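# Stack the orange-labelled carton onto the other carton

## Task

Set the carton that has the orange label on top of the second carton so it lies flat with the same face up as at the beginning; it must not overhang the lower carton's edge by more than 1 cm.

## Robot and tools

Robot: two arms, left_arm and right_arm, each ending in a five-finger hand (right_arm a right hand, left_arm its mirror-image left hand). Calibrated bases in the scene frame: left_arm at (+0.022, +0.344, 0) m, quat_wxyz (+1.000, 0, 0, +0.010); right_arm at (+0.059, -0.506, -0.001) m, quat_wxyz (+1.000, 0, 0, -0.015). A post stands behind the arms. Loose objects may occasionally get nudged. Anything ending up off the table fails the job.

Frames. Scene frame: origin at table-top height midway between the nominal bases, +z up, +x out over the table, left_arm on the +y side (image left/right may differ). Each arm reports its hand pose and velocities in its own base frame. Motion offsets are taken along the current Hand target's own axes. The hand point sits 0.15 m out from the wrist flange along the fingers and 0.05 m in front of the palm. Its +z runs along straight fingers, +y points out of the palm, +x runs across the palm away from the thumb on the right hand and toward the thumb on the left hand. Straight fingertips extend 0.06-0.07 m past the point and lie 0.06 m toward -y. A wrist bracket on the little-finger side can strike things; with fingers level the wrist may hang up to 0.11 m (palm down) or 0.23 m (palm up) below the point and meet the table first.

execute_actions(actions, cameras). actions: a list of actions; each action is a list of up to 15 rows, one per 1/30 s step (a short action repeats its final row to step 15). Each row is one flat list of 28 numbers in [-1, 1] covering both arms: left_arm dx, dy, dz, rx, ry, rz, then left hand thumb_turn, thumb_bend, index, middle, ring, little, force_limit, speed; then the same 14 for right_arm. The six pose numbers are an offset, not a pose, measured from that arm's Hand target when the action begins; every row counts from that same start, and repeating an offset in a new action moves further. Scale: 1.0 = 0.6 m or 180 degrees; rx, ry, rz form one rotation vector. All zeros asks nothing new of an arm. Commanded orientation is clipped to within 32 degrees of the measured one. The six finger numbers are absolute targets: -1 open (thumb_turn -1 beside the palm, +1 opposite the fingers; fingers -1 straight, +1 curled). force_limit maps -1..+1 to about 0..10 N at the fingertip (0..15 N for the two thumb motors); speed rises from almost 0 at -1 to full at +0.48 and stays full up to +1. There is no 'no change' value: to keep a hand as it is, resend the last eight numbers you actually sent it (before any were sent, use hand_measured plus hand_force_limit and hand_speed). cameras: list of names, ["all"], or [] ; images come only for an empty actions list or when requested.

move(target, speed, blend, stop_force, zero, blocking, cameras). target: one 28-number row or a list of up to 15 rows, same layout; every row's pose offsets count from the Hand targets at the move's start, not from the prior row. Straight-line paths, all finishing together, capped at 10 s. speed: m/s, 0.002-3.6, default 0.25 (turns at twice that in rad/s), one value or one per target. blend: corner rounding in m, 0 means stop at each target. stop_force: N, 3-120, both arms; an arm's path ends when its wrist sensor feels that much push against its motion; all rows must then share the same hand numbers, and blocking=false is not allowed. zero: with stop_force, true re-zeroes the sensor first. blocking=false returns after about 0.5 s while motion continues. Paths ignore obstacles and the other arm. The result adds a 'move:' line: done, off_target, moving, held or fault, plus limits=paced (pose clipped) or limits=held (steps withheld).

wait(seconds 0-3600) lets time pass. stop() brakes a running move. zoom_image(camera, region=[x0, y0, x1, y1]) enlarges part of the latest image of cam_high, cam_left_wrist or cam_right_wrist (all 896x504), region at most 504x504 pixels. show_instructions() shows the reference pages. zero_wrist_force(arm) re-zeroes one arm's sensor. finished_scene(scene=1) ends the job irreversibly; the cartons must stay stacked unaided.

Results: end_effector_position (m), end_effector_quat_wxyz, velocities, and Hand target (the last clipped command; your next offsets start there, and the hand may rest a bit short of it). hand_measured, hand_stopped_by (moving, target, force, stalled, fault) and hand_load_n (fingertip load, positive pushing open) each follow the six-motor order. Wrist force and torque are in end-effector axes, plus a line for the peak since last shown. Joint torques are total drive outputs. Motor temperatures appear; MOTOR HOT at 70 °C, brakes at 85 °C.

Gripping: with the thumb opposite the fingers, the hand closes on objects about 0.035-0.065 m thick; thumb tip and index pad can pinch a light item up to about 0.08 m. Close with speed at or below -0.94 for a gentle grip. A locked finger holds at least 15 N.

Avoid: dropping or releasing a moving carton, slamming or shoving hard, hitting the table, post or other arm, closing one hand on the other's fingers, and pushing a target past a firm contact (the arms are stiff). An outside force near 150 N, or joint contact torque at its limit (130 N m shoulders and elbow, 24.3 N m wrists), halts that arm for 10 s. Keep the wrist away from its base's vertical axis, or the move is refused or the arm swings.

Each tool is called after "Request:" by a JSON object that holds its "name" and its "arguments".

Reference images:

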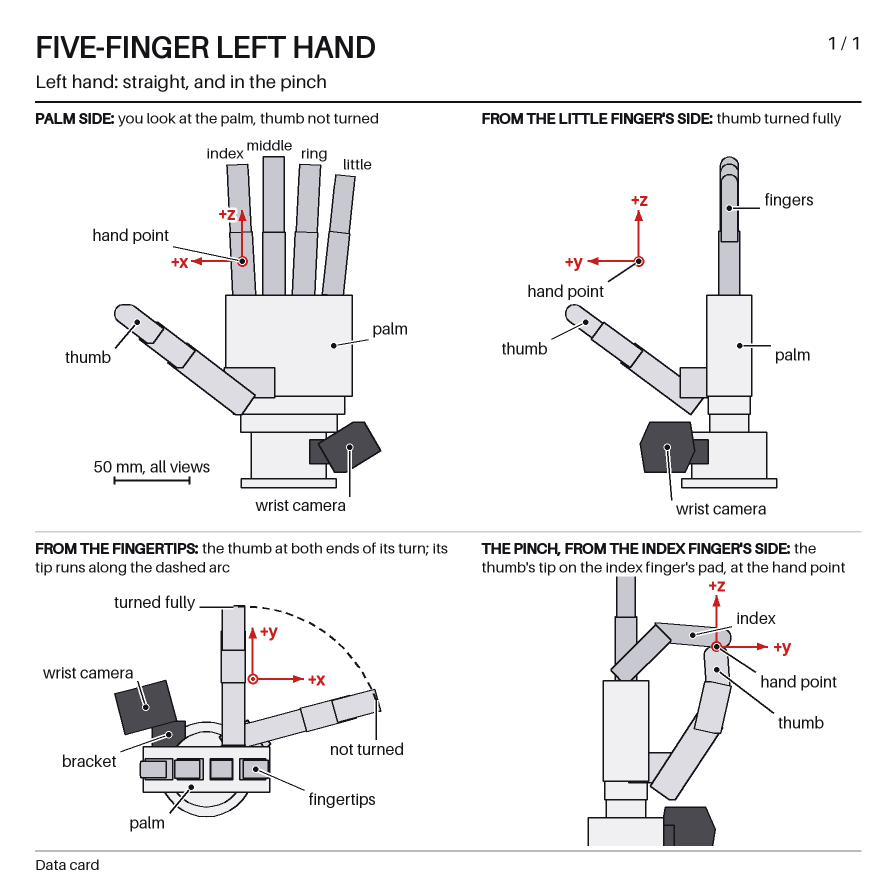

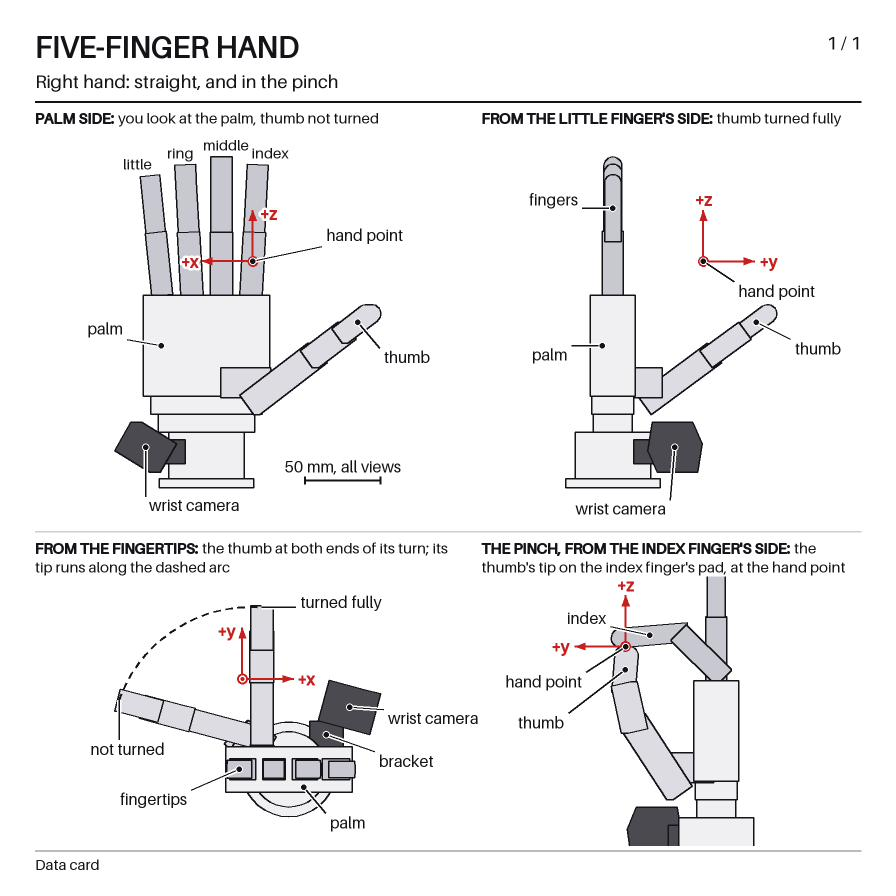

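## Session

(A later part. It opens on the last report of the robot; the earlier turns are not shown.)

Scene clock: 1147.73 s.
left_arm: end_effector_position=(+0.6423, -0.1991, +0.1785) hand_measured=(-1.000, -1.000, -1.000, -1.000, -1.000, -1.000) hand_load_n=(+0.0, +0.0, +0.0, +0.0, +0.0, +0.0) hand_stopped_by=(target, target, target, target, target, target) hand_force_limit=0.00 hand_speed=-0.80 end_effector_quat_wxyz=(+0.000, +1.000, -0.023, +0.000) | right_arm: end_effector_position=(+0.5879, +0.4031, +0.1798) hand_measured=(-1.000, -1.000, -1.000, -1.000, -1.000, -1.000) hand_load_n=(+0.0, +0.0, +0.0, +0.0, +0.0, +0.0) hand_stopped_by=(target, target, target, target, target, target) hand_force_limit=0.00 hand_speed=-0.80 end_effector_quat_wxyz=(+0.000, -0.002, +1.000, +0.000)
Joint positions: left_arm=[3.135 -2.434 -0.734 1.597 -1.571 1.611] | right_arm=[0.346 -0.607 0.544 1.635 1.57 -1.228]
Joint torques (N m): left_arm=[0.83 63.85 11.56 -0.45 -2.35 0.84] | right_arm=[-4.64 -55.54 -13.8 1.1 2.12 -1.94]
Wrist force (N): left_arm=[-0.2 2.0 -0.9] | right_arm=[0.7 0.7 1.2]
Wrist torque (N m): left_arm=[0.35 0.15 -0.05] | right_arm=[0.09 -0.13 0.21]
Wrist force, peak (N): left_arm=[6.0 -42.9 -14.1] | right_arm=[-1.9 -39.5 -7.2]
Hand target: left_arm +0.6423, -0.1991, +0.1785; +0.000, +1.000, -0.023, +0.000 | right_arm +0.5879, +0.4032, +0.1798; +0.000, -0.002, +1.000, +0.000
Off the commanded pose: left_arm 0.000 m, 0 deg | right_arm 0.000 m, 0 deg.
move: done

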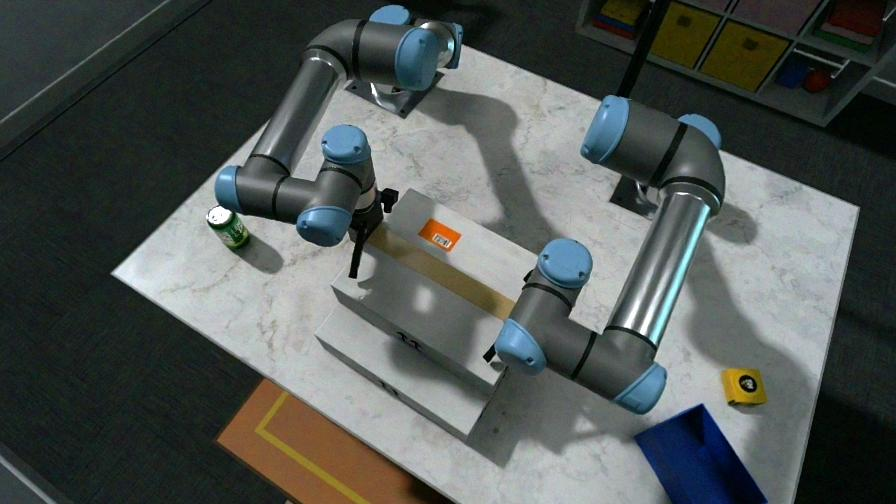

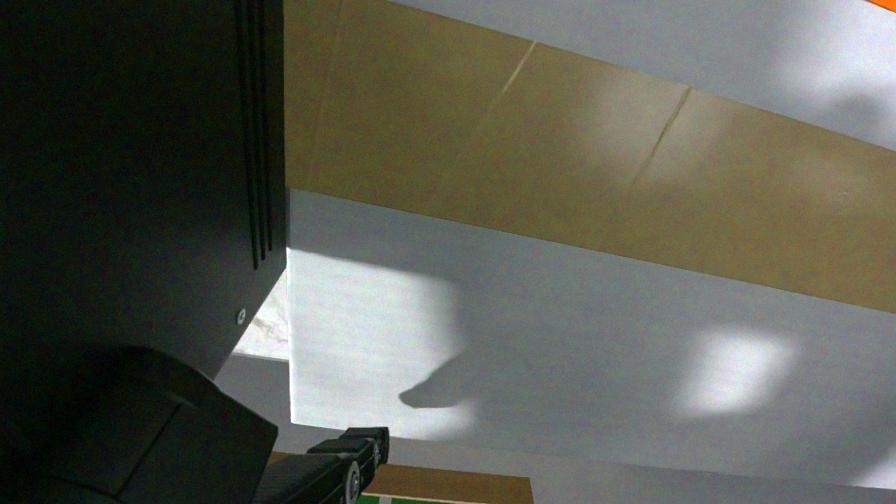

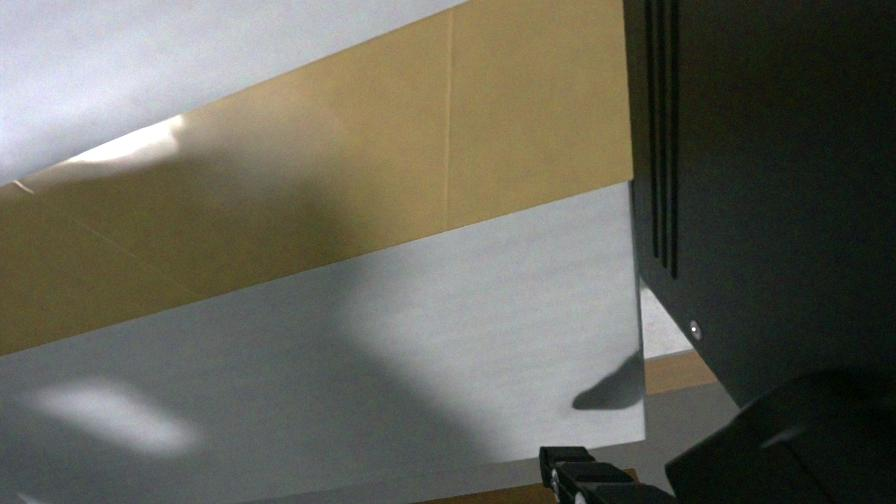

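Request:
{"name": "move", "arguments": {"target": [[0,-0.0667,-0.01,0,0,0,-1,-1,-1,-1,-1,-1,0,-0.8,0,-0.0667,-0.01,0,0,0,-1,-1,-1,-1,-1,-1,0,-0.8],[-0.00833,-0.0667,-0.01,0,0.08333,0,-1,-1,-1,-1,-1,-1,0,-0.8,0.00833,-0.0667,-0.01,0,-0.08333,0,-1,-1,-1,-1,-1,-1,0,-0.8]], "speed": [0.06, 0.1], "blend": [0.01, 0], "cameras": ["all"]}}

Scene clock: 1219.80 s.
left_arm: end_effector_position=(+0.6391, -0.1589, +0.1845) hand_measured=(-1.000, -1.000, -1.000, -1.000, -1.000, -1.000) hand_load_n=(+0.0, +0.0, +0.0, +0.0, +0.0, +0.0) hand_stopped_by=(target, target, target, target, target, target) hand_force_limit=0.00 hand_speed=-0.80 end_effector_quat_wxyz=(+0.003, +0.991, -0.023, +0.131) | right_arm: end_effector_position=(+0.5830, +0.3631, +0.1858) hand_measured=(-1.000, -1.000, -1.000, -1.000, -1.000, -1.000) hand_load_n=(+0.0, +0.0, +0.0, +0.0, +0.0, +0.0) hand_stopped_by=(target, target, target, target, target, target) hand_force_limit=0.00 hand_speed=-0.80 end_effector_quat_wxyz=(+0.130, -0.002, +0.991, +0.000)
Joint positions: left_arm=[3.213 -2.196 -1.108 1.993 -1.54 1.685] | right_arm=[0.32 -0.892 1.018 1.196 1.651 -1.264]
Joint torques (N m): left_arm=[-2.81 43.4 24.35 -2.2 -2.34 -0.55] | right_arm=[-6.98 -36.8 -21.83 1.17 -2.13 -0.86]
Wrist force (N): left_arm=[0.4 2.1 -0.7] | right_arm=[0.8 1.1 1.6]
Wrist torque (N m): left_arm=[0.35 0.05 0.04] | right_arm=[0.13 -0.12 0.02]
Wrist force, peak (N): left_arm=[-0.3 3.0 -0.6] | right_arm=[0.6 1.6 2.0]
Hand target: left_arm +0.6392, -0.1589, +0.1845; +0.003, +0.991, -0.023, +0.131 | right_arm +0.5831, +0.3631, +0.1858; +0.130, -0.002, +0.991, +0.000
Off the commanded pose: left_arm 0.000 m, 0 deg | right_arm 0.000 m, 0 deg.
move: done

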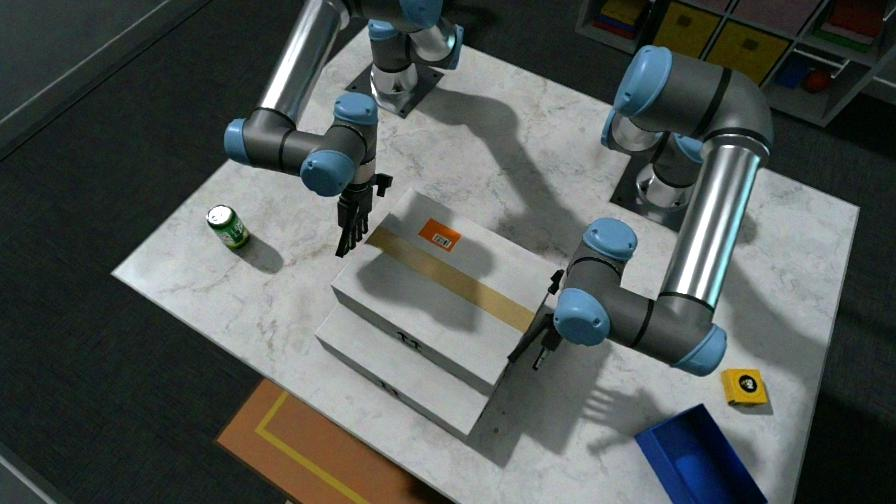

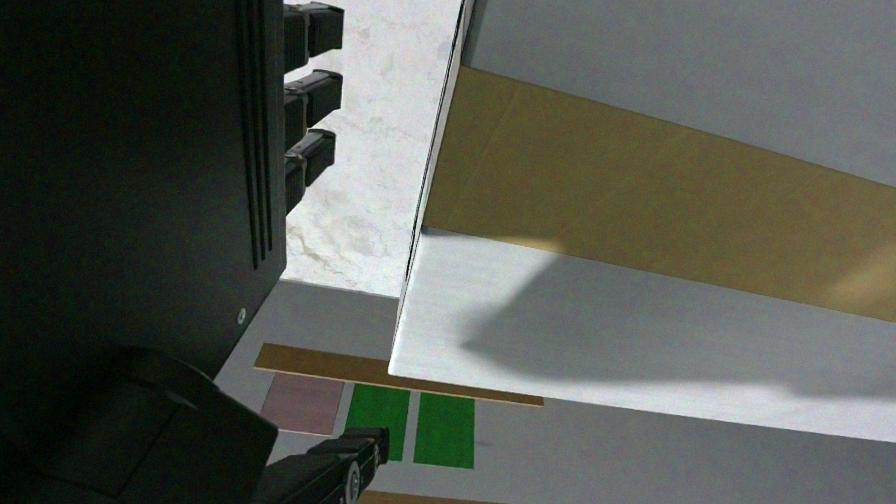

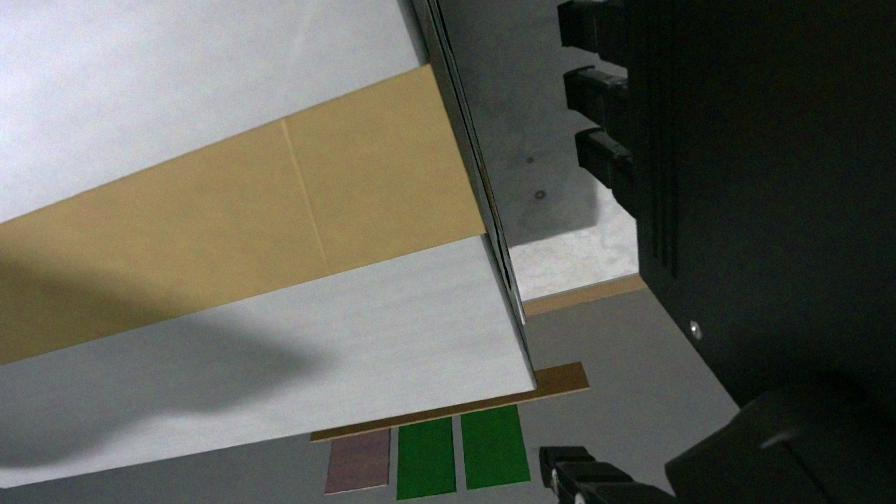

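Request:
{"name": "zoom_image", "arguments": {"camera": "cam_high", "region": [300, 260, 380, 370]}}

Request:
{"name": "zoom_image", "arguments": {"camera": "cam_high", "region": [440, 350, 520, 450]}}

Request:
{"name": "zoom_image", "arguments": {"camera": "cam_high", "region": [380, 160, 460, 240]}}

Request:
{"name": "zoom_image", "arguments": {"camera": "cam_high", "region": [510, 240, 590, 320]}}

Scaled by 4.582 from the camera's image (finer frame: 1280x720).

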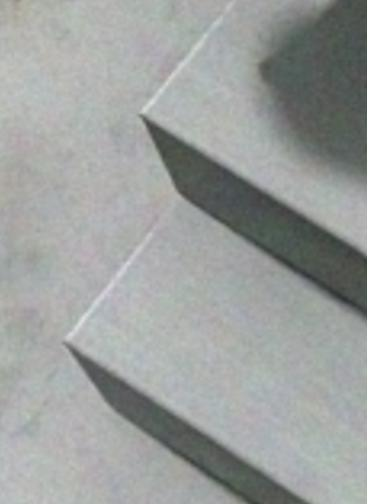

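Scaled by 5.040 from the camera's image (finer frame: 1280x720).

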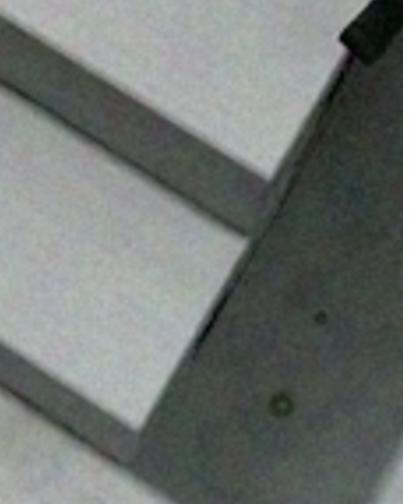

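Scaled by 6.300 from the camera's image (finer frame: 1280x720).

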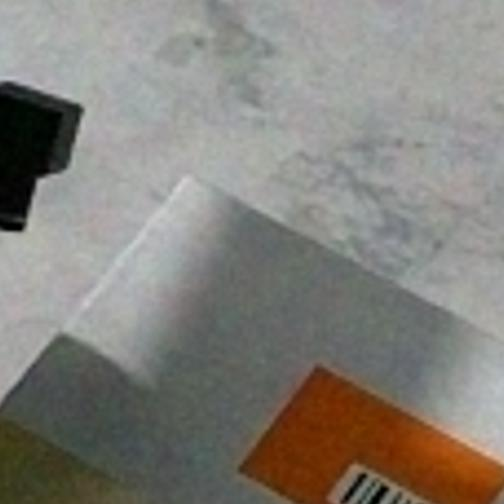

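Scaled by 6.300 from the camera's image (finer frame: 1280x720).

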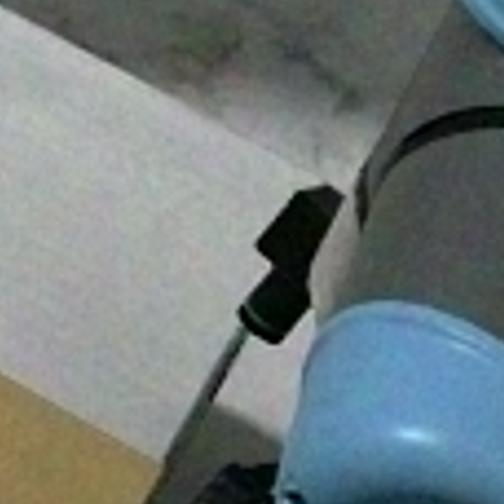

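Request:
{"name": "move", "arguments": {"target": [0,0.0583,0,0,0,0,-1,-1,-1,-1,-1,-1,0,-0.8,0,0.0583,0,0,0,0,-1,-1,-1,-1,-1,-1,0,-0.8], "speed": 0.06}}

Request:
{"name": "move", "arguments": {"target": [0,0.03,0,0,0,0,-1,-1,-1,-1,-1,-1,0,-0.8,0,0,0,0,0,0,-1,-1,-1,-1,-1,-1,0,-0.8], "speed": 0.006, "stop_force": 4}}

Request:
{"name": "move", "arguments": {"target": [0,0,0,0,0,0,-1,-1,-1,-1,-1,-1,0,-0.8,0,0.03,0,0,0,0,-1,-1,-1,-1,-1,-1,0,-0.8], "speed": 0.006, "stop_force": 4, "cameras": ["all"]}}

Scene clock: 1275.23 s.
left_arm: end_effector_position=(+0.6376, -0.1939, +0.1845) hand_measured=(-1.000, -1.000, -1.000, -1.000, -1.000, -1.000) hand_load_n=(+0.0, +0.0, +0.0, +0.0, +0.0, +0.0) hand_stopped_by=(target, target, target, target, target, target) hand_force_limit=0.00 hand_speed=-0.80 end_effector_quat_wxyz=(+0.003, +0.991, -0.023, +0.131) | right_arm: end_effector_position=(+0.5829, +0.3981, +0.1857) hand_measured=(-1.000, -1.000, -1.000, -1.000, -1.000, -1.000) hand_load_n=(+0.0, +0.0, +0.5, +0.0, +0.0, +0.0) hand_stopped_by=(target, target, target, target, target, target) hand_force_limit=0.00 hand_speed=-0.80 end_effector_quat_wxyz=(+0.130, -0.002, +0.991, +0.000) end_effector_velocity=(+0.000, -0.001, -0.001) end_effector_angular_velocity=(+0.000, +0.000, +0.000)
Joint positions: left_arm=[3.149 -2.21 -1.084 1.985 -1.557 1.623] | right_arm=[0.378 -0.836 0.923 1.24 1.665 -1.208]
Joint velocities: left_arm=[within noise] | right_arm=[-0.002 -0.003 0.006 -0.004 -0.001 -0.003]
Joint torques (N m): left_arm=[5.84 53.04 10.31 -2.46 1.26 1.09] | right_arm=[-6.99 -55.03 -7.15 0.25 -0.49 -2.68]
Wrist force (N): left_arm=[0.9 1.9 -0.9] | right_arm=[1.0 0.3 1.2]
Wrist torque (N m): left_arm=[0.32 -0.02 0.12] | right_arm=[0.02 -0.14 0.02]
Wrist force, peak (N): left_arm=[0.7 2.8 -0.9] | right_arm=[1.4 0.5 2.0]
Hand target: left_arm +0.6375, -0.1939, +0.1845; +0.003, +0.991, -0.023, +0.131 | right_arm +0.5830, +0.3981, +0.1858; +0.130, -0.002, +0.991, +0.000
Off the commanded pose: left_arm 0.000 m, 0 deg | right_arm 0.000 m, 0 deg.
move: done

Scene clock: 1277.17 s.
left_arm: end_effector_position=(+0.6372, -0.2010, +0.1845) hand_measured=(-1.000, -1.000, -1.000, -1.000, -1.000, -1.000) hand_load_n=(+0.0, +0.0, +0.0, +0.0, +0.0, +0.0) hand_stopped_by=(target, target, target, target, target, target) hand_force_limit=0.00 hand_speed=-0.80 end_effector_quat_wxyz=(+0.003, +0.991, -0.023, +0.131) | right_arm: end_effector_position=(+0.5830, +0.3981, +0.1858) hand_measured=(-1.000, -1.000, -1.000, -1.000, -1.000, -1.000) hand_load_n=(-0.5, -0.5, +0.0, +0.0, +0.0, +0.0) hand_stopped_by=(target, target, target, target, target, target) hand_force_limit=0.00 hand_speed=-0.80 end_effector_quat_wxyz=(+0.130, -0.002, +0.991, +0.000)
Joint positions: left_arm=[3.136 -2.214 -1.078 1.982 -1.561 1.61] | right_arm=[0.378 -0.836 0.924 1.239 1.665 -1.208]
Joint torques (N m): left_arm=[5.23 56.01 7.65 -0.11 2.94 1.27] | right_arm=[-8.02 -54.59 -7.09 0.07 -1.99 -2.37]
Wrist force (N): left_arm=[2.3 -0.4 -2.7] | right_arm=[0.6 0.6 1.1]
Wrist torque (N m): left_arm=[0.41 -0.15 0.23] | right_arm=[0.06 -0.08 0.04]
Wrist force, peak (N): left_arm=[0.2 -7.0 -2.2] | right_arm=[1.4 0.8 1.4]
Hand target: left_arm +0.6372, -0.2010, +0.1845; +0.003, +0.991, -0.023, +0.131 (not the last commanded pose) | right_arm +0.5830, +0.3981, +0.1858; +0.130, -0.002, +0.991, +0.000
Off the commanded pose: left_arm 0.011 m, 0 deg | right_arm 0.000 m, 0 deg.
move: contact (left_arm)

Scene clock: 1279.23 s.
left_arm: end_effector_position=(+0.6372, -0.2010, +0.1845) hand_measured=(-1.000, -1.000, -1.000, -1.000, -1.000, -1.000) hand_load_n=(+0.0, +0.0, +0.0, +0.0, +0.0, +0.0) hand_stopped_by=(target, target, target, target, target, target) hand_force_limit=0.00 hand_speed=-0.80 end_effector_quat_wxyz=(+0.003, +0.991, -0.023, +0.131) | right_arm: end_effector_position=(+0.5829, +0.4052, +0.1858) hand_measured=(-1.000, -1.000, -1.000, -1.000, -1.000, -1.000) hand_load_n=(+0.0, +0.0, +0.0, +0.0, +0.0, +0.0) hand_stopped_by=(target, target, target, target, target, target) hand_force_limit=0.00 hand_speed=-0.80 end_effector_quat_wxyz=(+0.130, -0.002, +0.991, +0.000)
Joint positions: left_arm=[3.136 -2.214 -1.078 1.983 -1.561 1.61] | right_arm=[0.389 -0.824 0.902 1.249 1.668 -1.197]
Joint torques (N m): left_arm=[4.24 56.59 8.43 -0.24 1.53 1.21] | right_arm=[-6.34 -54.96 -7.29 0.15 -2.72 -1.71]
Wrist force (N): left_arm=[3.2 -0.3 -3.7] | right_arm=[-0.6 -3.1 1.1]
Wrist torque (N m): left_arm=[0.42 -0.20 0.26] | right_arm=[-0.16 -0.04 -0.27]
Wrist force, peak (N): left_arm=[2.8 -0.5 -4.6] | right_arm=[2.2 -10.9 0.4]
Hand target: left_arm +0.6372, -0.2010, +0.1845; +0.003, +0.991, -0.023, +0.131 | right_arm +0.5829, +0.4052, +0.1858; +0.130, -0.002, +0.991, +0.000 (not the last commanded pose)
Off the commanded pose: left_arm 0.000 m, 0 deg | right_arm 0.011 m, 0 deg.
move: contact (right_arm)

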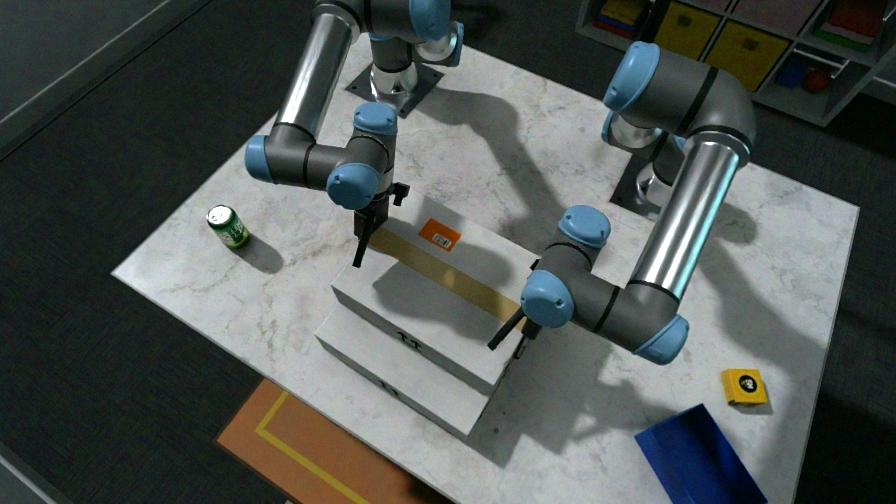

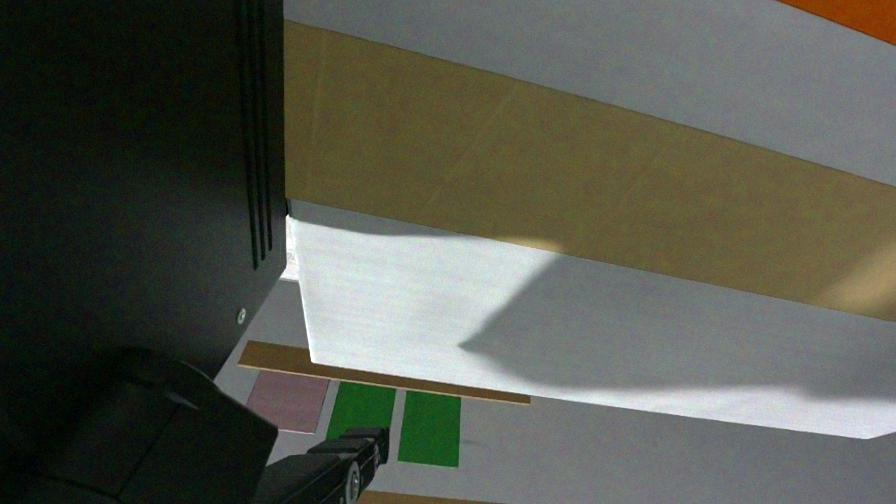

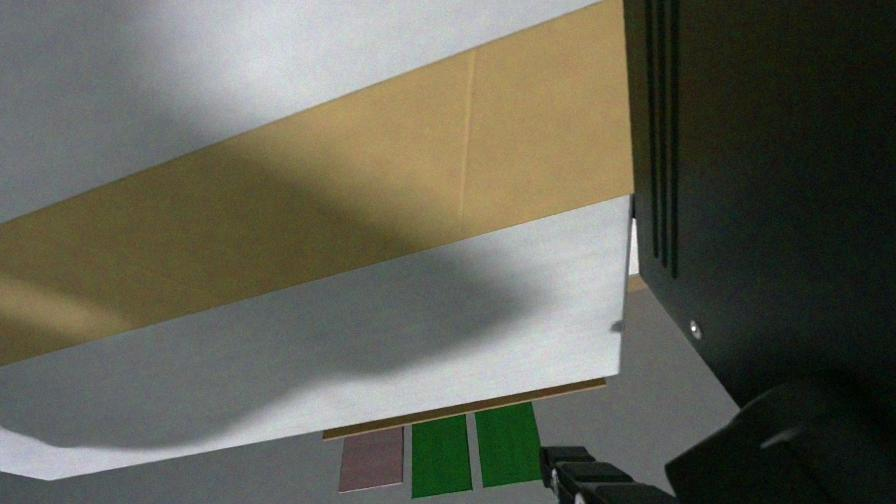

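Request:
{"name": "move", "arguments": {"target": [0,0.03,0,0,0,0,-1,-1,-1,-1,-1,-1,0,-0.8,0,0,0,0,0,0,-1,-1,-1,-1,-1,-1,0,-0.8], "speed": 0.002, "stop_force": 20}}

Scene clock: 1299.73 s.
left_arm: end_effector_position=(+0.6372, -0.2017, +0.1845) hand_measured=(-1.000, -1.000, -1.000, -1.000, -1.000, -1.000) hand_load_n=(+0.0, +0.0, +0.0, +0.0, +0.0, +0.0) hand_stopped_by=(target, target, target, target, target, target) hand_force_limit=0.00 hand_speed=-0.80 end_effector_quat_wxyz=(+0.003, +0.991, -0.023, +0.131) | right_arm: end_effector_position=(+0.5830, +0.4052, +0.1858) hand_measured=(-1.000, -1.000, -1.000, -1.000, -1.000, -1.000) hand_load_n=(+0.0, +0.0, +0.0, +0.0, +0.0, +0.0) hand_stopped_by=(target, target, target, target, target, target) hand_force_limit=0.00 hand_speed=-0.80 end_effector_quat_wxyz=(+0.130, -0.002, +0.991, +0.000)
Joint positions: left_arm=[3.134 -2.214 -1.077 1.982 -1.561 1.609] | right_arm=[0.389 -0.824 0.902 1.249 1.668 -1.197]
Joint torques (N m): left_arm=[-3.65 53.8 9.13 -1.13 4.72 0.73] | right_arm=[12.03 -54.74 -13.11 -0.76 -4.81 -1.55]
Wrist force (N): left_arm=[1.4 -17.1 1.8] | right_arm=[3.3 -17.4 2.8]
Wrist torque (N m): left_arm=[-0.23 -0.02 0.56] | right_arm=[-0.97 -0.27 -0.69]
Wrist force, peak (N): left_arm=[1.6 -21.6 1.5] | right_arm=[3.2 -18.0 2.6]
Hand target: left_arm +0.6372, -0.2017, +0.1845; +0.003, +0.991, -0.023, +0.131 (not the last commanded pose) | right_arm +0.5829, +0.4052, +0.1858; +0.130, -0.002, +0.991, +0.000
Off the commanded pose: left_arm 0.017 m, 0 deg | right_arm 0.000 m, 0 deg.
move: contact (left_arm)

Request:
{"name": "move", "arguments": {"target": [0,0.0009,0,0,0,0,-1,-1,-1,-1,-1,-1,0,-0.8,0,0.0002,0,0,0,0,-1,-1,-1,-1,-1,-1,0,-0.8], "speed": 0.002}}

Scene clock: 1307.43 s.
left_arm: end_effector_position=(+0.6372, -0.2022, +0.1845) hand_measured=(-1.000, -1.000, -1.000, -1.000, -1.000, -1.000) hand_load_n=(+0.0, +0.0, +0.0, +0.5, +0.0, +0.0) hand_stopped_by=(target, target, target, target, target, target) hand_force_limit=0.00 hand_speed=-0.80 end_effector_quat_wxyz=(+0.003, +0.991, -0.023, +0.131) | right_arm: end_effector_position=(+0.5829, +0.4053, +0.1858) hand_measured=(-1.000, -1.000, -1.000, -1.000, -1.000, -1.000) hand_load_n=(-0.5, +0.0, +0.0, +0.5, +0.0, +0.0) hand_stopped_by=(target, target, target, target, target, target) hand_force_limit=0.00 hand_speed=-0.80 end_effector_quat_wxyz=(+0.130, -0.002, +0.991, +0.000)
Joint positions: left_arm=[3.133 -2.215 -1.077 1.982 -1.561 1.608] | right_arm=[0.39 -0.823 0.902 1.25 1.668 -1.197]
Joint torques (N m): left_arm=[-22.54 41.63 29.08 -4.52 5.14 -0.84] | right_arm=[22.31 -38.87 -30.28 0.78 -3.47 1.93]
Wrist force (N): left_arm=[0.9 -32.5 1.1] | right_arm=[2.5 -29.7 3.7]
Wrist torque (N m): left_arm=[-0.83 0.06 1.07] | right_arm=[-1.36 -0.27 -1.19]
Wrist force, peak (N): left_arm=[0.9 -32.5 1.1] | right_arm=[2.5 -29.7 3.7]
Hand target: left_arm +0.6371, -0.2022, +0.1845; +0.003, +0.991, -0.023, +0.131 | right_arm +0.5829, +0.4054, +0.1858; +0.130, -0.002, +0.991, +0.000
Off the commanded pose: left_arm 0.000 m, 0 deg | right_arm 0.000 m, 0 deg.
move: done

Request:
{"name": "move", "arguments": {"target": [[0,0.0004,0,0,0,0,-1,-1,-1,-1,-1,-1,0,-0.8,0,0,0,0,0,0,-1,-1,-1,-1,-1,-1,0,-0.8],[0.00129,0.0004,-0.00483,0,0,0,-1,-1,-1,-1,-1,-1,0,-0.8,-0.00129,0,-0.00483,0,0,0,-1,-1,-1,-1,-1,-1,0,-0.8]], "speed": [0.002, 0.004]}}

Scene clock: 1320.87 s.
left_arm: end_effector_position=(+0.6371, -0.2025, +0.1875) hand_measured=(-1.000, -1.000, -1.000, -1.000, -1.000, -1.000) hand_load_n=(+0.0, +0.0, +0.0, +0.0, +0.0, +0.0) hand_stopped_by=(target, target, target, target, target, target) hand_force_limit=0.00 hand_speed=-0.80 end_effector_quat_wxyz=(+0.003, +0.991, -0.023, +0.131) | right_arm: end_effector_position=(+0.5829, +0.4053, +0.1888) hand_measured=(-1.000, -1.000, -1.000, -1.000, -1.000, -1.000) hand_load_n=(+0.0, +0.0, +0.0, +0.5, +0.0, +0.5) hand_stopped_by=(target, target, target, target, target, target) hand_force_limit=0.00 hand_speed=-0.80 end_effector_quat_wxyz=(+0.130, -0.002, +0.991, +0.000)
Joint positions: left_arm=[3.133 -2.213 -1.07 1.975 -1.561 1.608] | right_arm=[0.39 -0.824 0.895 1.257 1.668 -1.197]
Joint torques (N m): left_arm=[-24.94 65.62 30.05 -4.69 5.71 -0.85] | right_arm=[23.02 -62.7 -30.68 -0.56 -8.83 2.03]
Wrist force (N): left_arm=[-0.8 -35.2 12.8] | right_arm=[6.3 -37.4 14.2]
Wrist torque (N m): left_arm=[-1.36 0.40 1.07] | right_arm=[-1.85 -0.74 -1.26]
Wrist force, peak (N): left_arm=[1.0 -40.2 1.8] | right_arm=[7.0 -37.7 15.9]
Hand target: left_arm +0.6371, -0.2025, +0.1875; +0.003, +0.991, -0.023, +0.131 | right_arm +0.5829, +0.4054, +0.1888; +0.130, -0.002, +0.991, +0.000
Off the commanded pose: left_arm 0.000 m, 0 deg | right_arm 0.000 m, 0 deg.
move: done

Request:
{"name": "move", "arguments": {"target": [[0.00302,0,-0.01127,0,0,0,-1,-1,-1,-1,-1,-1,0,-0.8,-0.00302,0,-0.01127,0,0,0,-1,-1,-1,-1,-1,-1,0,-0.8],[0.07208,-0.0008,0.00724,0,0,0,-1,-1,-1,-1,-1,-1,0,-0.8,-0.07208,0.0008,0.00724,0,0,0,-1,-1,-1,-1,-1,-1,0,-0.8]], "speed": [0.01, 0.03], "blend": [0.003, 0], "cameras": ["cam_high"]}}

Scene clock: 1338.67 s.
left_arm: end_effector_position=(+0.6800, -0.2040, +0.1944) hand_measured=(-1.000, -1.000, -1.000, -1.000, -1.000, -1.000) hand_load_n=(+0.0, +0.0, +0.0, +0.5, +0.0, +0.5) hand_stopped_by=(target, target, target, target, target, target) hand_force_limit=0.00 hand_speed=-0.80 end_effector_quat_wxyz=(+0.003, +0.991, -0.023, +0.130) | right_arm: end_effector_position=(+0.6259, +0.4059, +0.1957) hand_measured=(-1.000, -1.000, -1.000, -1.000, -1.000, -1.000) hand_load_n=(+0.0, -0.5, +0.0, +0.0, +0.5, +0.0) hand_stopped_by=(target, target, target, target, target, target) hand_force_limit=0.00 hand_speed=-0.80 end_effector_quat_wxyz=(+0.130, -0.002, +0.991, +0.000)
Joint positions: left_arm=[3.131 -2.335 -0.845 1.871 -1.562 1.606] | right_arm=[0.364 -0.701 0.658 1.369 1.662 -1.221]
Joint torques (N m): left_arm=[-25.68 72.29 13.64 -1.13 6 -0.92] | right_arm=[27.18 -65.82 -16.83 -2.57 -7.88 0.96]
Wrist force (N): left_arm=[-0.4 -33.3 13.0] | right_arm=[6.4 -34.9 14.4]
Wrist torque (N m): left_arm=[-1.26 0.37 0.97] | right_arm=[-1.72 -0.74 -1.08]
Wrist force, peak (N): left_arm=[-1.7 -38.6 13.3] | right_arm=[7.2 -39.8 14.5]
Hand target: left_arm +0.6800, -0.2040, +0.1945; +0.003, +0.991, -0.023, +0.131 | right_arm +0.6258, +0.4060, +0.1958; +0.130, -0.002, +0.991, +0.000
Off the commanded pose: left_arm 0.000 m, 0 deg | right_arm 0.000 m, 0 deg.
move: done

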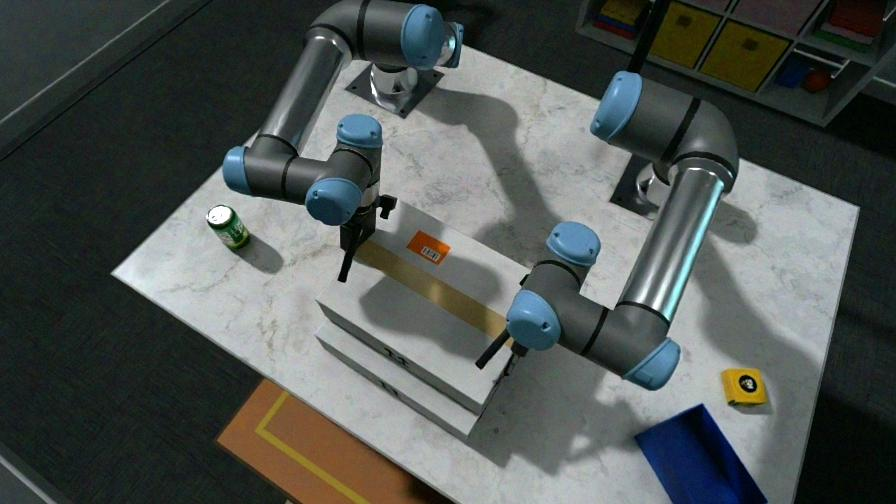

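Request:
{"name": "move", "arguments": {"target": [[-0.00216,0,0.00805,0,0,0,-1,-1,-1,-1,-1,-1,0,-0.8,0.00216,0,0.00805,0,0,0,-1,-1,-1,-1,-1,-1,0,-0.8],[0.02199,-0.0003,0.01452,0,0,0,-1,-1,-1,-1,-1,-1,0,-0.8,-0.02199,0.0003,0.01452,0,0,0,-1,-1,-1,-1,-1,-1,0,-0.8]], "speed": [0.01, 0.01], "blend": [0.002, 0]}}

Scene clock: 1374.20 s.
left_arm: end_effector_position=(+0.6950, -0.2045, +0.1895) hand_measured=(-1.000, -1.000, -1.000, -1.000, -1.000, -1.000) hand_load_n=(+0.0, +0.0, +0.5, +0.0, +0.0, +0.0) hand_stopped_by=(target, target, target, target, target, target) hand_force_limit=0.00 hand_speed=-0.80 end_effector_quat_wxyz=(+0.003, +0.991, -0.023, +0.131) | right_arm: end_effector_position=(+0.6409, +0.4062, +0.1907) hand_measured=(-1.000, -1.000, -1.000, -1.000, -1.000, -1.000) hand_load_n=(+0.0, -0.5, +0.0, +0.5, +0.0, +0.5) hand_stopped_by=(target, target, target, target, target, target) hand_force_limit=0.00 hand_speed=-0.80 end_effector_quat_wxyz=(+0.130, -0.002, +0.991, +0.000)
Joint positions: left_arm=[3.13 -2.385 -0.77 1.846 -1.562 1.605] | right_arm=[0.356 -0.649 0.574 1.4 1.66 -1.229]
Joint torques (N m): left_arm=[-27.55 74.74 13.58 -2.57 5.92 -1.09] | right_arm=[17.04 -68.36 -13.78 -2.12 -8.84 -1.18]
Wrist force (N): left_arm=[-1.1 -35.5 14.4] | right_arm=[7.1 -37.1 14.8]
Wrist torque (N m): left_arm=[-1.32 0.38 1.09] | right_arm=[-1.79 -0.81 -1.10]
Wrist force, peak (N): left_arm=[-1.8 -39.4 14.2] | right_arm=[7.3 -40.0 15.5]
Hand target: left_arm +0.6950, -0.2045, +0.1895; +0.003, +0.991, -0.023, +0.131 | right_arm +0.6408, +0.4062, +0.1907; +0.130, -0.002, +0.991, +0.000
Off the commanded pose: left_arm 0.000 m, 0 deg | right_arm 0.000 m, 0 deg.
move: done

Request:
{"name": "move", "arguments": {"target": [0.02415,-0.0003,0.00647,0,0,0,-1,-1,-1,-1,-1,-1,0,-0.8,-0.02415,0.0003,0.00647,0,0,0,-1,-1,-1,-1,-1,-1,0,-0.8], "speed": 0.01, "cameras": ["cam_high"]}}

Request:
{"name": "zoom_image", "arguments": {"camera": "cam_high", "region": [290, 280, 370, 370]}}

Request:
{"name": "zoom_image", "arguments": {"camera": "cam_high", "region": [430, 360, 510, 450]}}

Scene clock: 1398.30 s.
left_arm: end_effector_position=(+0.7100, -0.2051, +0.1895) hand_measured=(-1.000, -1.000, -1.000, -1.000, -1.000, -1.000) hand_load_n=(+0.0, +0.0, +0.0, +0.0, +0.0, +0.0) hand_stopped_by=(target, target, target, target, target, target) hand_force_limit=0.00 hand_speed=-0.80 end_effector_quat_wxyz=(+0.003, +0.991, -0.023, +0.131) | right_arm: end_effector_position=(+0.6559, +0.4064, +0.1907) hand_measured=(-1.000, -1.000, -1.000, -1.000, -1.000, -1.000) hand_load_n=(+0.0, -0.5, +0.0, +0.0, +0.0, +0.0) hand_stopped_by=(target, target, target, target, target, target) hand_force_limit=0.00 hand_speed=-0.80 end_effector_quat_wxyz=(+0.130, -0.002, +0.991, +0.000)
Joint positions: left_arm=[3.13 -2.439 -0.673 1.802 -1.562 1.605] | right_arm=[0.348 -0.587 0.457 1.455 1.658 -1.237]
Joint torques (N m): left_arm=[-27.35 75.94 14.48 -2.05 6.22 -1.1] | right_arm=[17.52 -71.26 -15.25 -2.19 -8.75 -1.1]
Wrist force (N): left_arm=[-0.5 -35.6 13.2] | right_arm=[6.4 -37.0 14.2]
Wrist torque (N m): left_arm=[-1.28 0.31 1.10] | right_arm=[-1.72 -0.72 -1.13]
Wrist force, peak (N): left_arm=[-1.3 -40.0 14.1] | right_arm=[7.3 -41.2 14.9]
Hand target: left_arm +0.7100, -0.2051, +0.1895; +0.003, +0.991, -0.023, +0.131 | right_arm +0.6558, +0.4065, +0.1907; +0.130, -0.002, +0.991, +0.000
Off the commanded pose: left_arm 0.000 m, 0 deg | right_arm 0.000 m, 0 deg.
move: done

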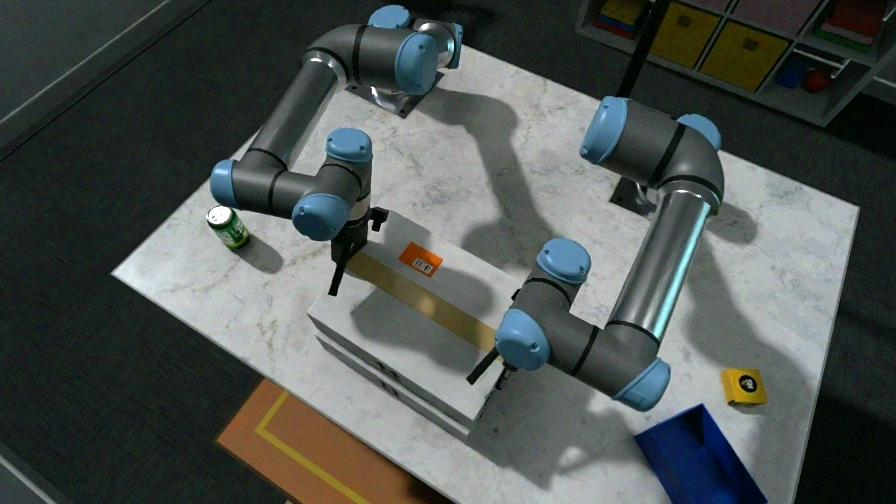

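Scaled by 5.600 from the camera's image (finer frame: 1280x720).

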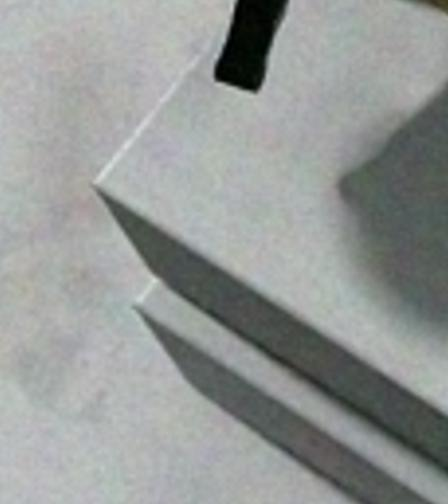

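Scaled by 5.600 from the camera's image (finer frame: 1280x720).

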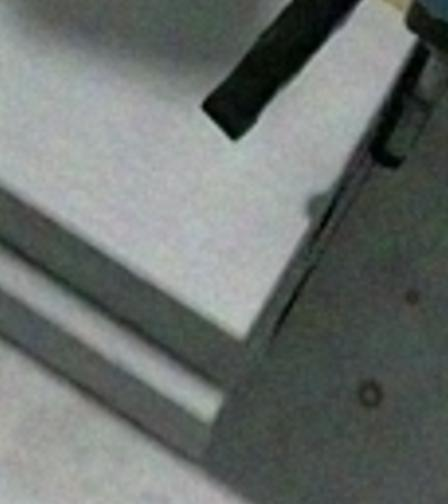

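Request:
{"name": "move", "arguments": {"target": [0.01852,-0.0003,0.00496,0,0,0,-1,-1,-1,-1,-1,-1,0,-0.8,-0.01852,0.0003,0.00496,0,0,0,-1,-1,-1,-1,-1,-1,0,-0.8], "speed": 0.01, "cameras": ["all"]}}

Request:
{"name": "zoom_image", "arguments": {"camera": "cam_high", "region": [290, 290, 360, 360]}}

Request:
{"name": "zoom_image", "arguments": {"camera": "cam_high", "region": [440, 380, 510, 450]}}

Scene clock: 1427.67 s.
left_arm: end_effector_position=(+0.7215, -0.2054, +0.1895) hand_measured=(-1.000, -1.000, -1.000, -1.000, -1.000, -1.000) hand_load_n=(+0.0, +0.0, +0.0, +0.5, +0.0, +0.0) hand_stopped_by=(target, target, target, target, target, target) hand_force_limit=0.00 hand_speed=-0.80 end_effector_quat_wxyz=(+0.003, +0.991, -0.023, +0.130) | right_arm: end_effector_position=(+0.6674, +0.4066, +0.1907) hand_measured=(-1.000, -1.000, -1.000, -1.000, -1.000, -1.000) hand_load_n=(+0.0, +0.0, +0.0, +0.5, +0.0, +0.5) hand_stopped_by=(target, target, target, target, target, target) hand_force_limit=0.00 hand_speed=-0.80 end_effector_quat_wxyz=(+0.130, -0.002, +0.991, +0.000)
Joint positions: left_arm=[3.129 -2.485 -0.588 1.764 -1.562 1.604] | right_arm=[0.343 -0.526 0.339 1.511 1.657 -1.242]
Joint torques (N m): left_arm=[-29.01 78.16 13.99 -2.1 6.34 -1.01] | right_arm=[18.69 -72.26 -11.83 -2.07 -8.6 -1.12]
Wrist force (N): left_arm=[-0.5 -35.9 13.8] | right_arm=[6.9 -37.6 14.5]
Wrist torque (N m): left_arm=[-1.30 0.32 1.10] | right_arm=[-1.79 -0.77 -1.16]
Wrist force, peak (N): left_arm=[-1.0 -40.8 13.2] | right_arm=[6.7 -41.3 13.9]
Hand target: left_arm +0.7215, -0.2054, +0.1895; +0.003, +0.991, -0.023, +0.131 | right_arm +0.6673, +0.4067, +0.1907; +0.130, -0.002, +0.991, +0.000
Off the commanded pose: left_arm 0.000 m, 0 deg | right_arm 0.000 m, 0 deg.
move: done

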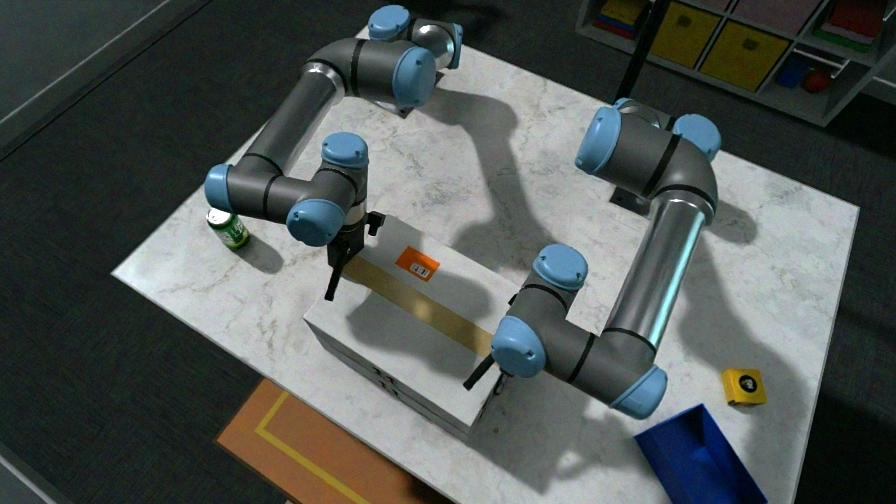

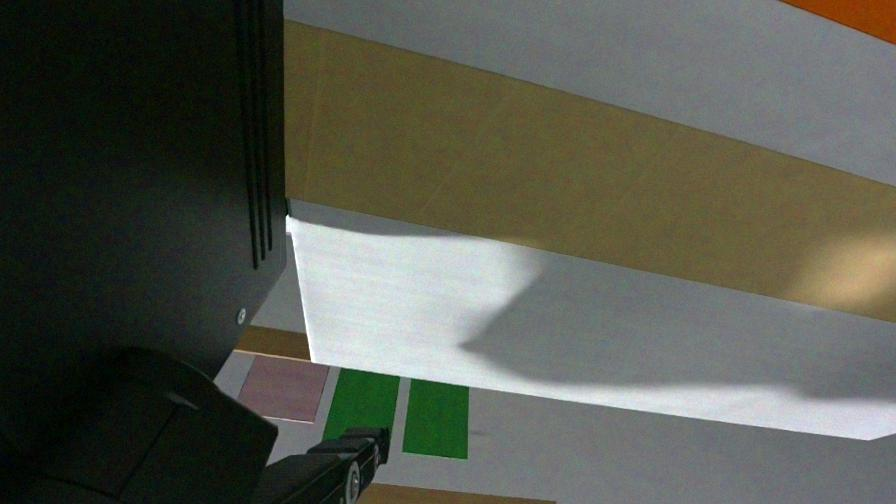

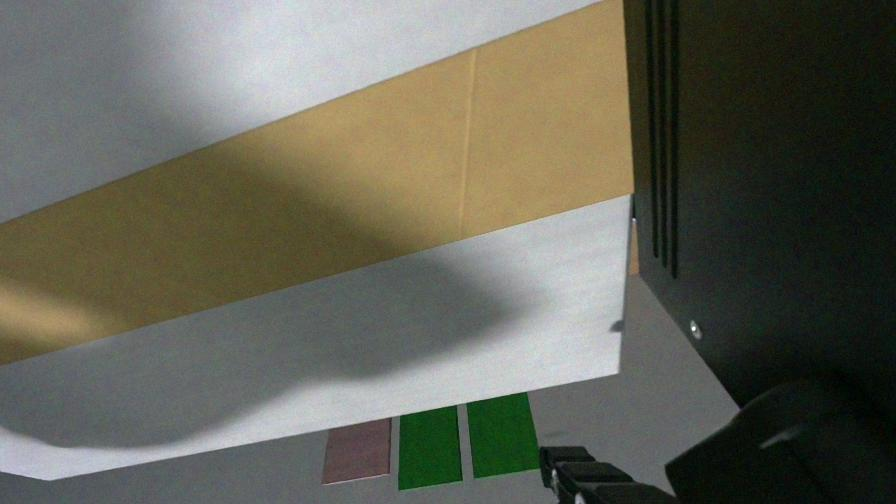

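Scaled by 7.200 from the camera's image (finer frame: 1280x720).

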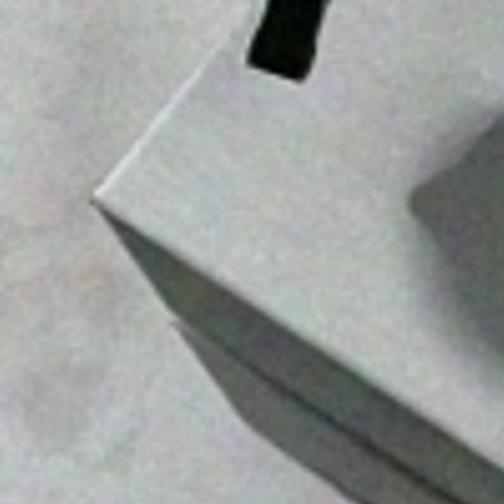

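Scaled by 7.200 from the camera's image (finer frame: 1280x720).

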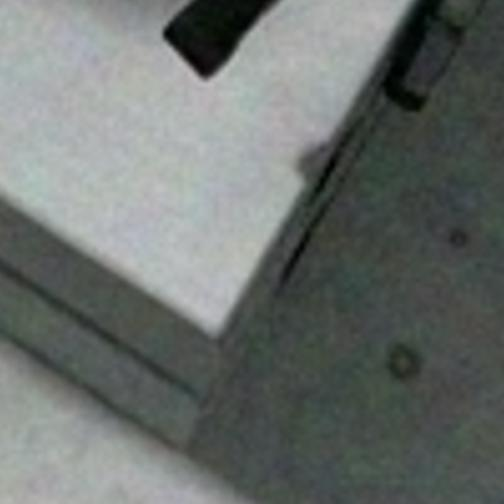

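Request:
{"name": "move", "arguments": {"target": [-0.00345,0,0.01288,0,0,0,-1,-1,-1,-1,-1,-1,0,-0.8,0.00345,0,0.01288,0,0,0,-1,-1,-1,-1,-1,-1,0,-0.8], "speed": 0.004, "stop_force": 6}}

Scene clock: 1444.00 s.
left_arm: end_effector_position=(+0.7215, -0.2054, +0.1848) hand_measured=(-1.000, -1.000, -1.000, -1.000, -1.000, -1.000) hand_load_n=(+0.0, +0.0, +0.5, +0.0, +0.0, +0.0) hand_stopped_by=(target, target, target, target, target, target) hand_force_limit=0.00 hand_speed=-0.80 end_effector_quat_wxyz=(+0.003, +0.991, -0.023, +0.131) | right_arm: end_effector_position=(+0.6673, +0.4067, +0.1862) hand_measured=(-1.000, -1.000, -1.000, -1.000, -1.000, -1.000) hand_load_n=(+0.0, +0.0, +0.0, +0.0, +0.5, +0.0) hand_stopped_by=(target, target, target, target, target, target) hand_force_limit=0.00 hand_speed=-0.80 end_effector_quat_wxyz=(+0.130, -0.002, +0.991, +0.000)
Joint positions: left_arm=[3.129 -2.483 -0.602 1.777 -1.562 1.604] | right_arm=[0.343 -0.532 0.362 1.493 1.657 -1.242]
Joint torques (N m): left_arm=[-20.15 58.75 34.23 -5.7 7.12 0.32] | right_arm=[29.19 -49.35 -30.85 -0.09 -5.15 1.88]
Wrist force (N): left_arm=[-0.3 -36.4 13.1] | right_arm=[5.2 -38.3 8.5]
Wrist torque (N m): left_arm=[-1.33 0.41 1.14] | right_arm=[-1.42 -0.51 -1.27]
Wrist force, peak (N): left_arm=[0.0 -37.5 12.9] | right_arm=[6.8 -37.4 16.0]
Hand target: left_arm +0.7215, -0.2054, +0.1848; +0.003, +0.991, -0.023, +0.131 (not the last commanded pose) | right_arm +0.6673, +0.4067, +0.1862; +0.130, -0.002, +0.991, +0.000 (not the last commanded pose)
Off the commanded pose: left_arm 0.003 m, 0 deg | right_arm 0.003 m, 0 deg.
move: contact (left_arm, right_arm)

Request:
{"name": "move", "arguments": {"target": [-0.00013,0,0.00048,0,0,0,-1,-1,-1,-1,-1,-1,0,-0.8,0.00009,0,0.00032,0,0,0,-1,-1,-1,-1,-1,-1,0,-0.8], "speed": 0.003}}

Scene clock: 1462.57 s.
left_arm: end_effector_position=(+0.7215, -0.2054, +0.1845) hand_measured=(-1.000, -1.000, -1.000, -1.000, -1.000, -1.000) hand_load_n=(+0.0, +0.0, +0.0, +0.0, +0.0, +0.0) hand_stopped_by=(target, target, target, target, target, target) hand_force_limit=0.00 hand_speed=-0.80 end_effector_quat_wxyz=(+0.003, +0.991, -0.023, +0.131) | right_arm: end_effector_position=(+0.6673, +0.4067, +0.1860) hand_measured=(-1.000, -1.000, -1.000, -1.000, -1.000, -1.000) hand_load_n=(+0.0, +0.0, +0.5, +0.0, +0.0, +0.5) hand_stopped_by=(target, target, target, target, target, target) hand_force_limit=0.00 hand_speed=-0.80 end_effector_quat_wxyz=(+0.130, -0.002, +0.991, +0.000)
Joint positions: left_arm=[3.129 -2.483 -0.603 1.778 -1.562 1.604] | right_arm=[0.343 -0.532 0.363 1.493 1.657 -1.242]
Joint torques (N m): left_arm=[-21.31 61.02 4.32 -0.27 7.14 0.2] | right_arm=[26.14 -60.5 -7.98 -2.95 -5.36 1.59]
Wrist force (N): left_arm=[5.5 -38.0 -8.1] | right_arm=[-0.5 -36.8 -1.9]
Wrist torque (N m): left_arm=[-0.26 -0.46 1.48] | right_arm=[-0.83 0.12 -1.52]
Wrist force, peak (N): left_arm=[-0.9 -37.2 13.7] | right_arm=[5.8 -38.7 8.9]
Hand target: left_arm +0.7215, -0.2054, +0.1845; +0.003, +0.991, -0.023, +0.131 | right_arm +0.6673, +0.4067, +0.1860; +0.130, -0.002, +0.991, +0.000
Off the commanded pose: left_arm 0.000 m, 0 deg | right_arm 0.000 m, 0 deg.
move: done


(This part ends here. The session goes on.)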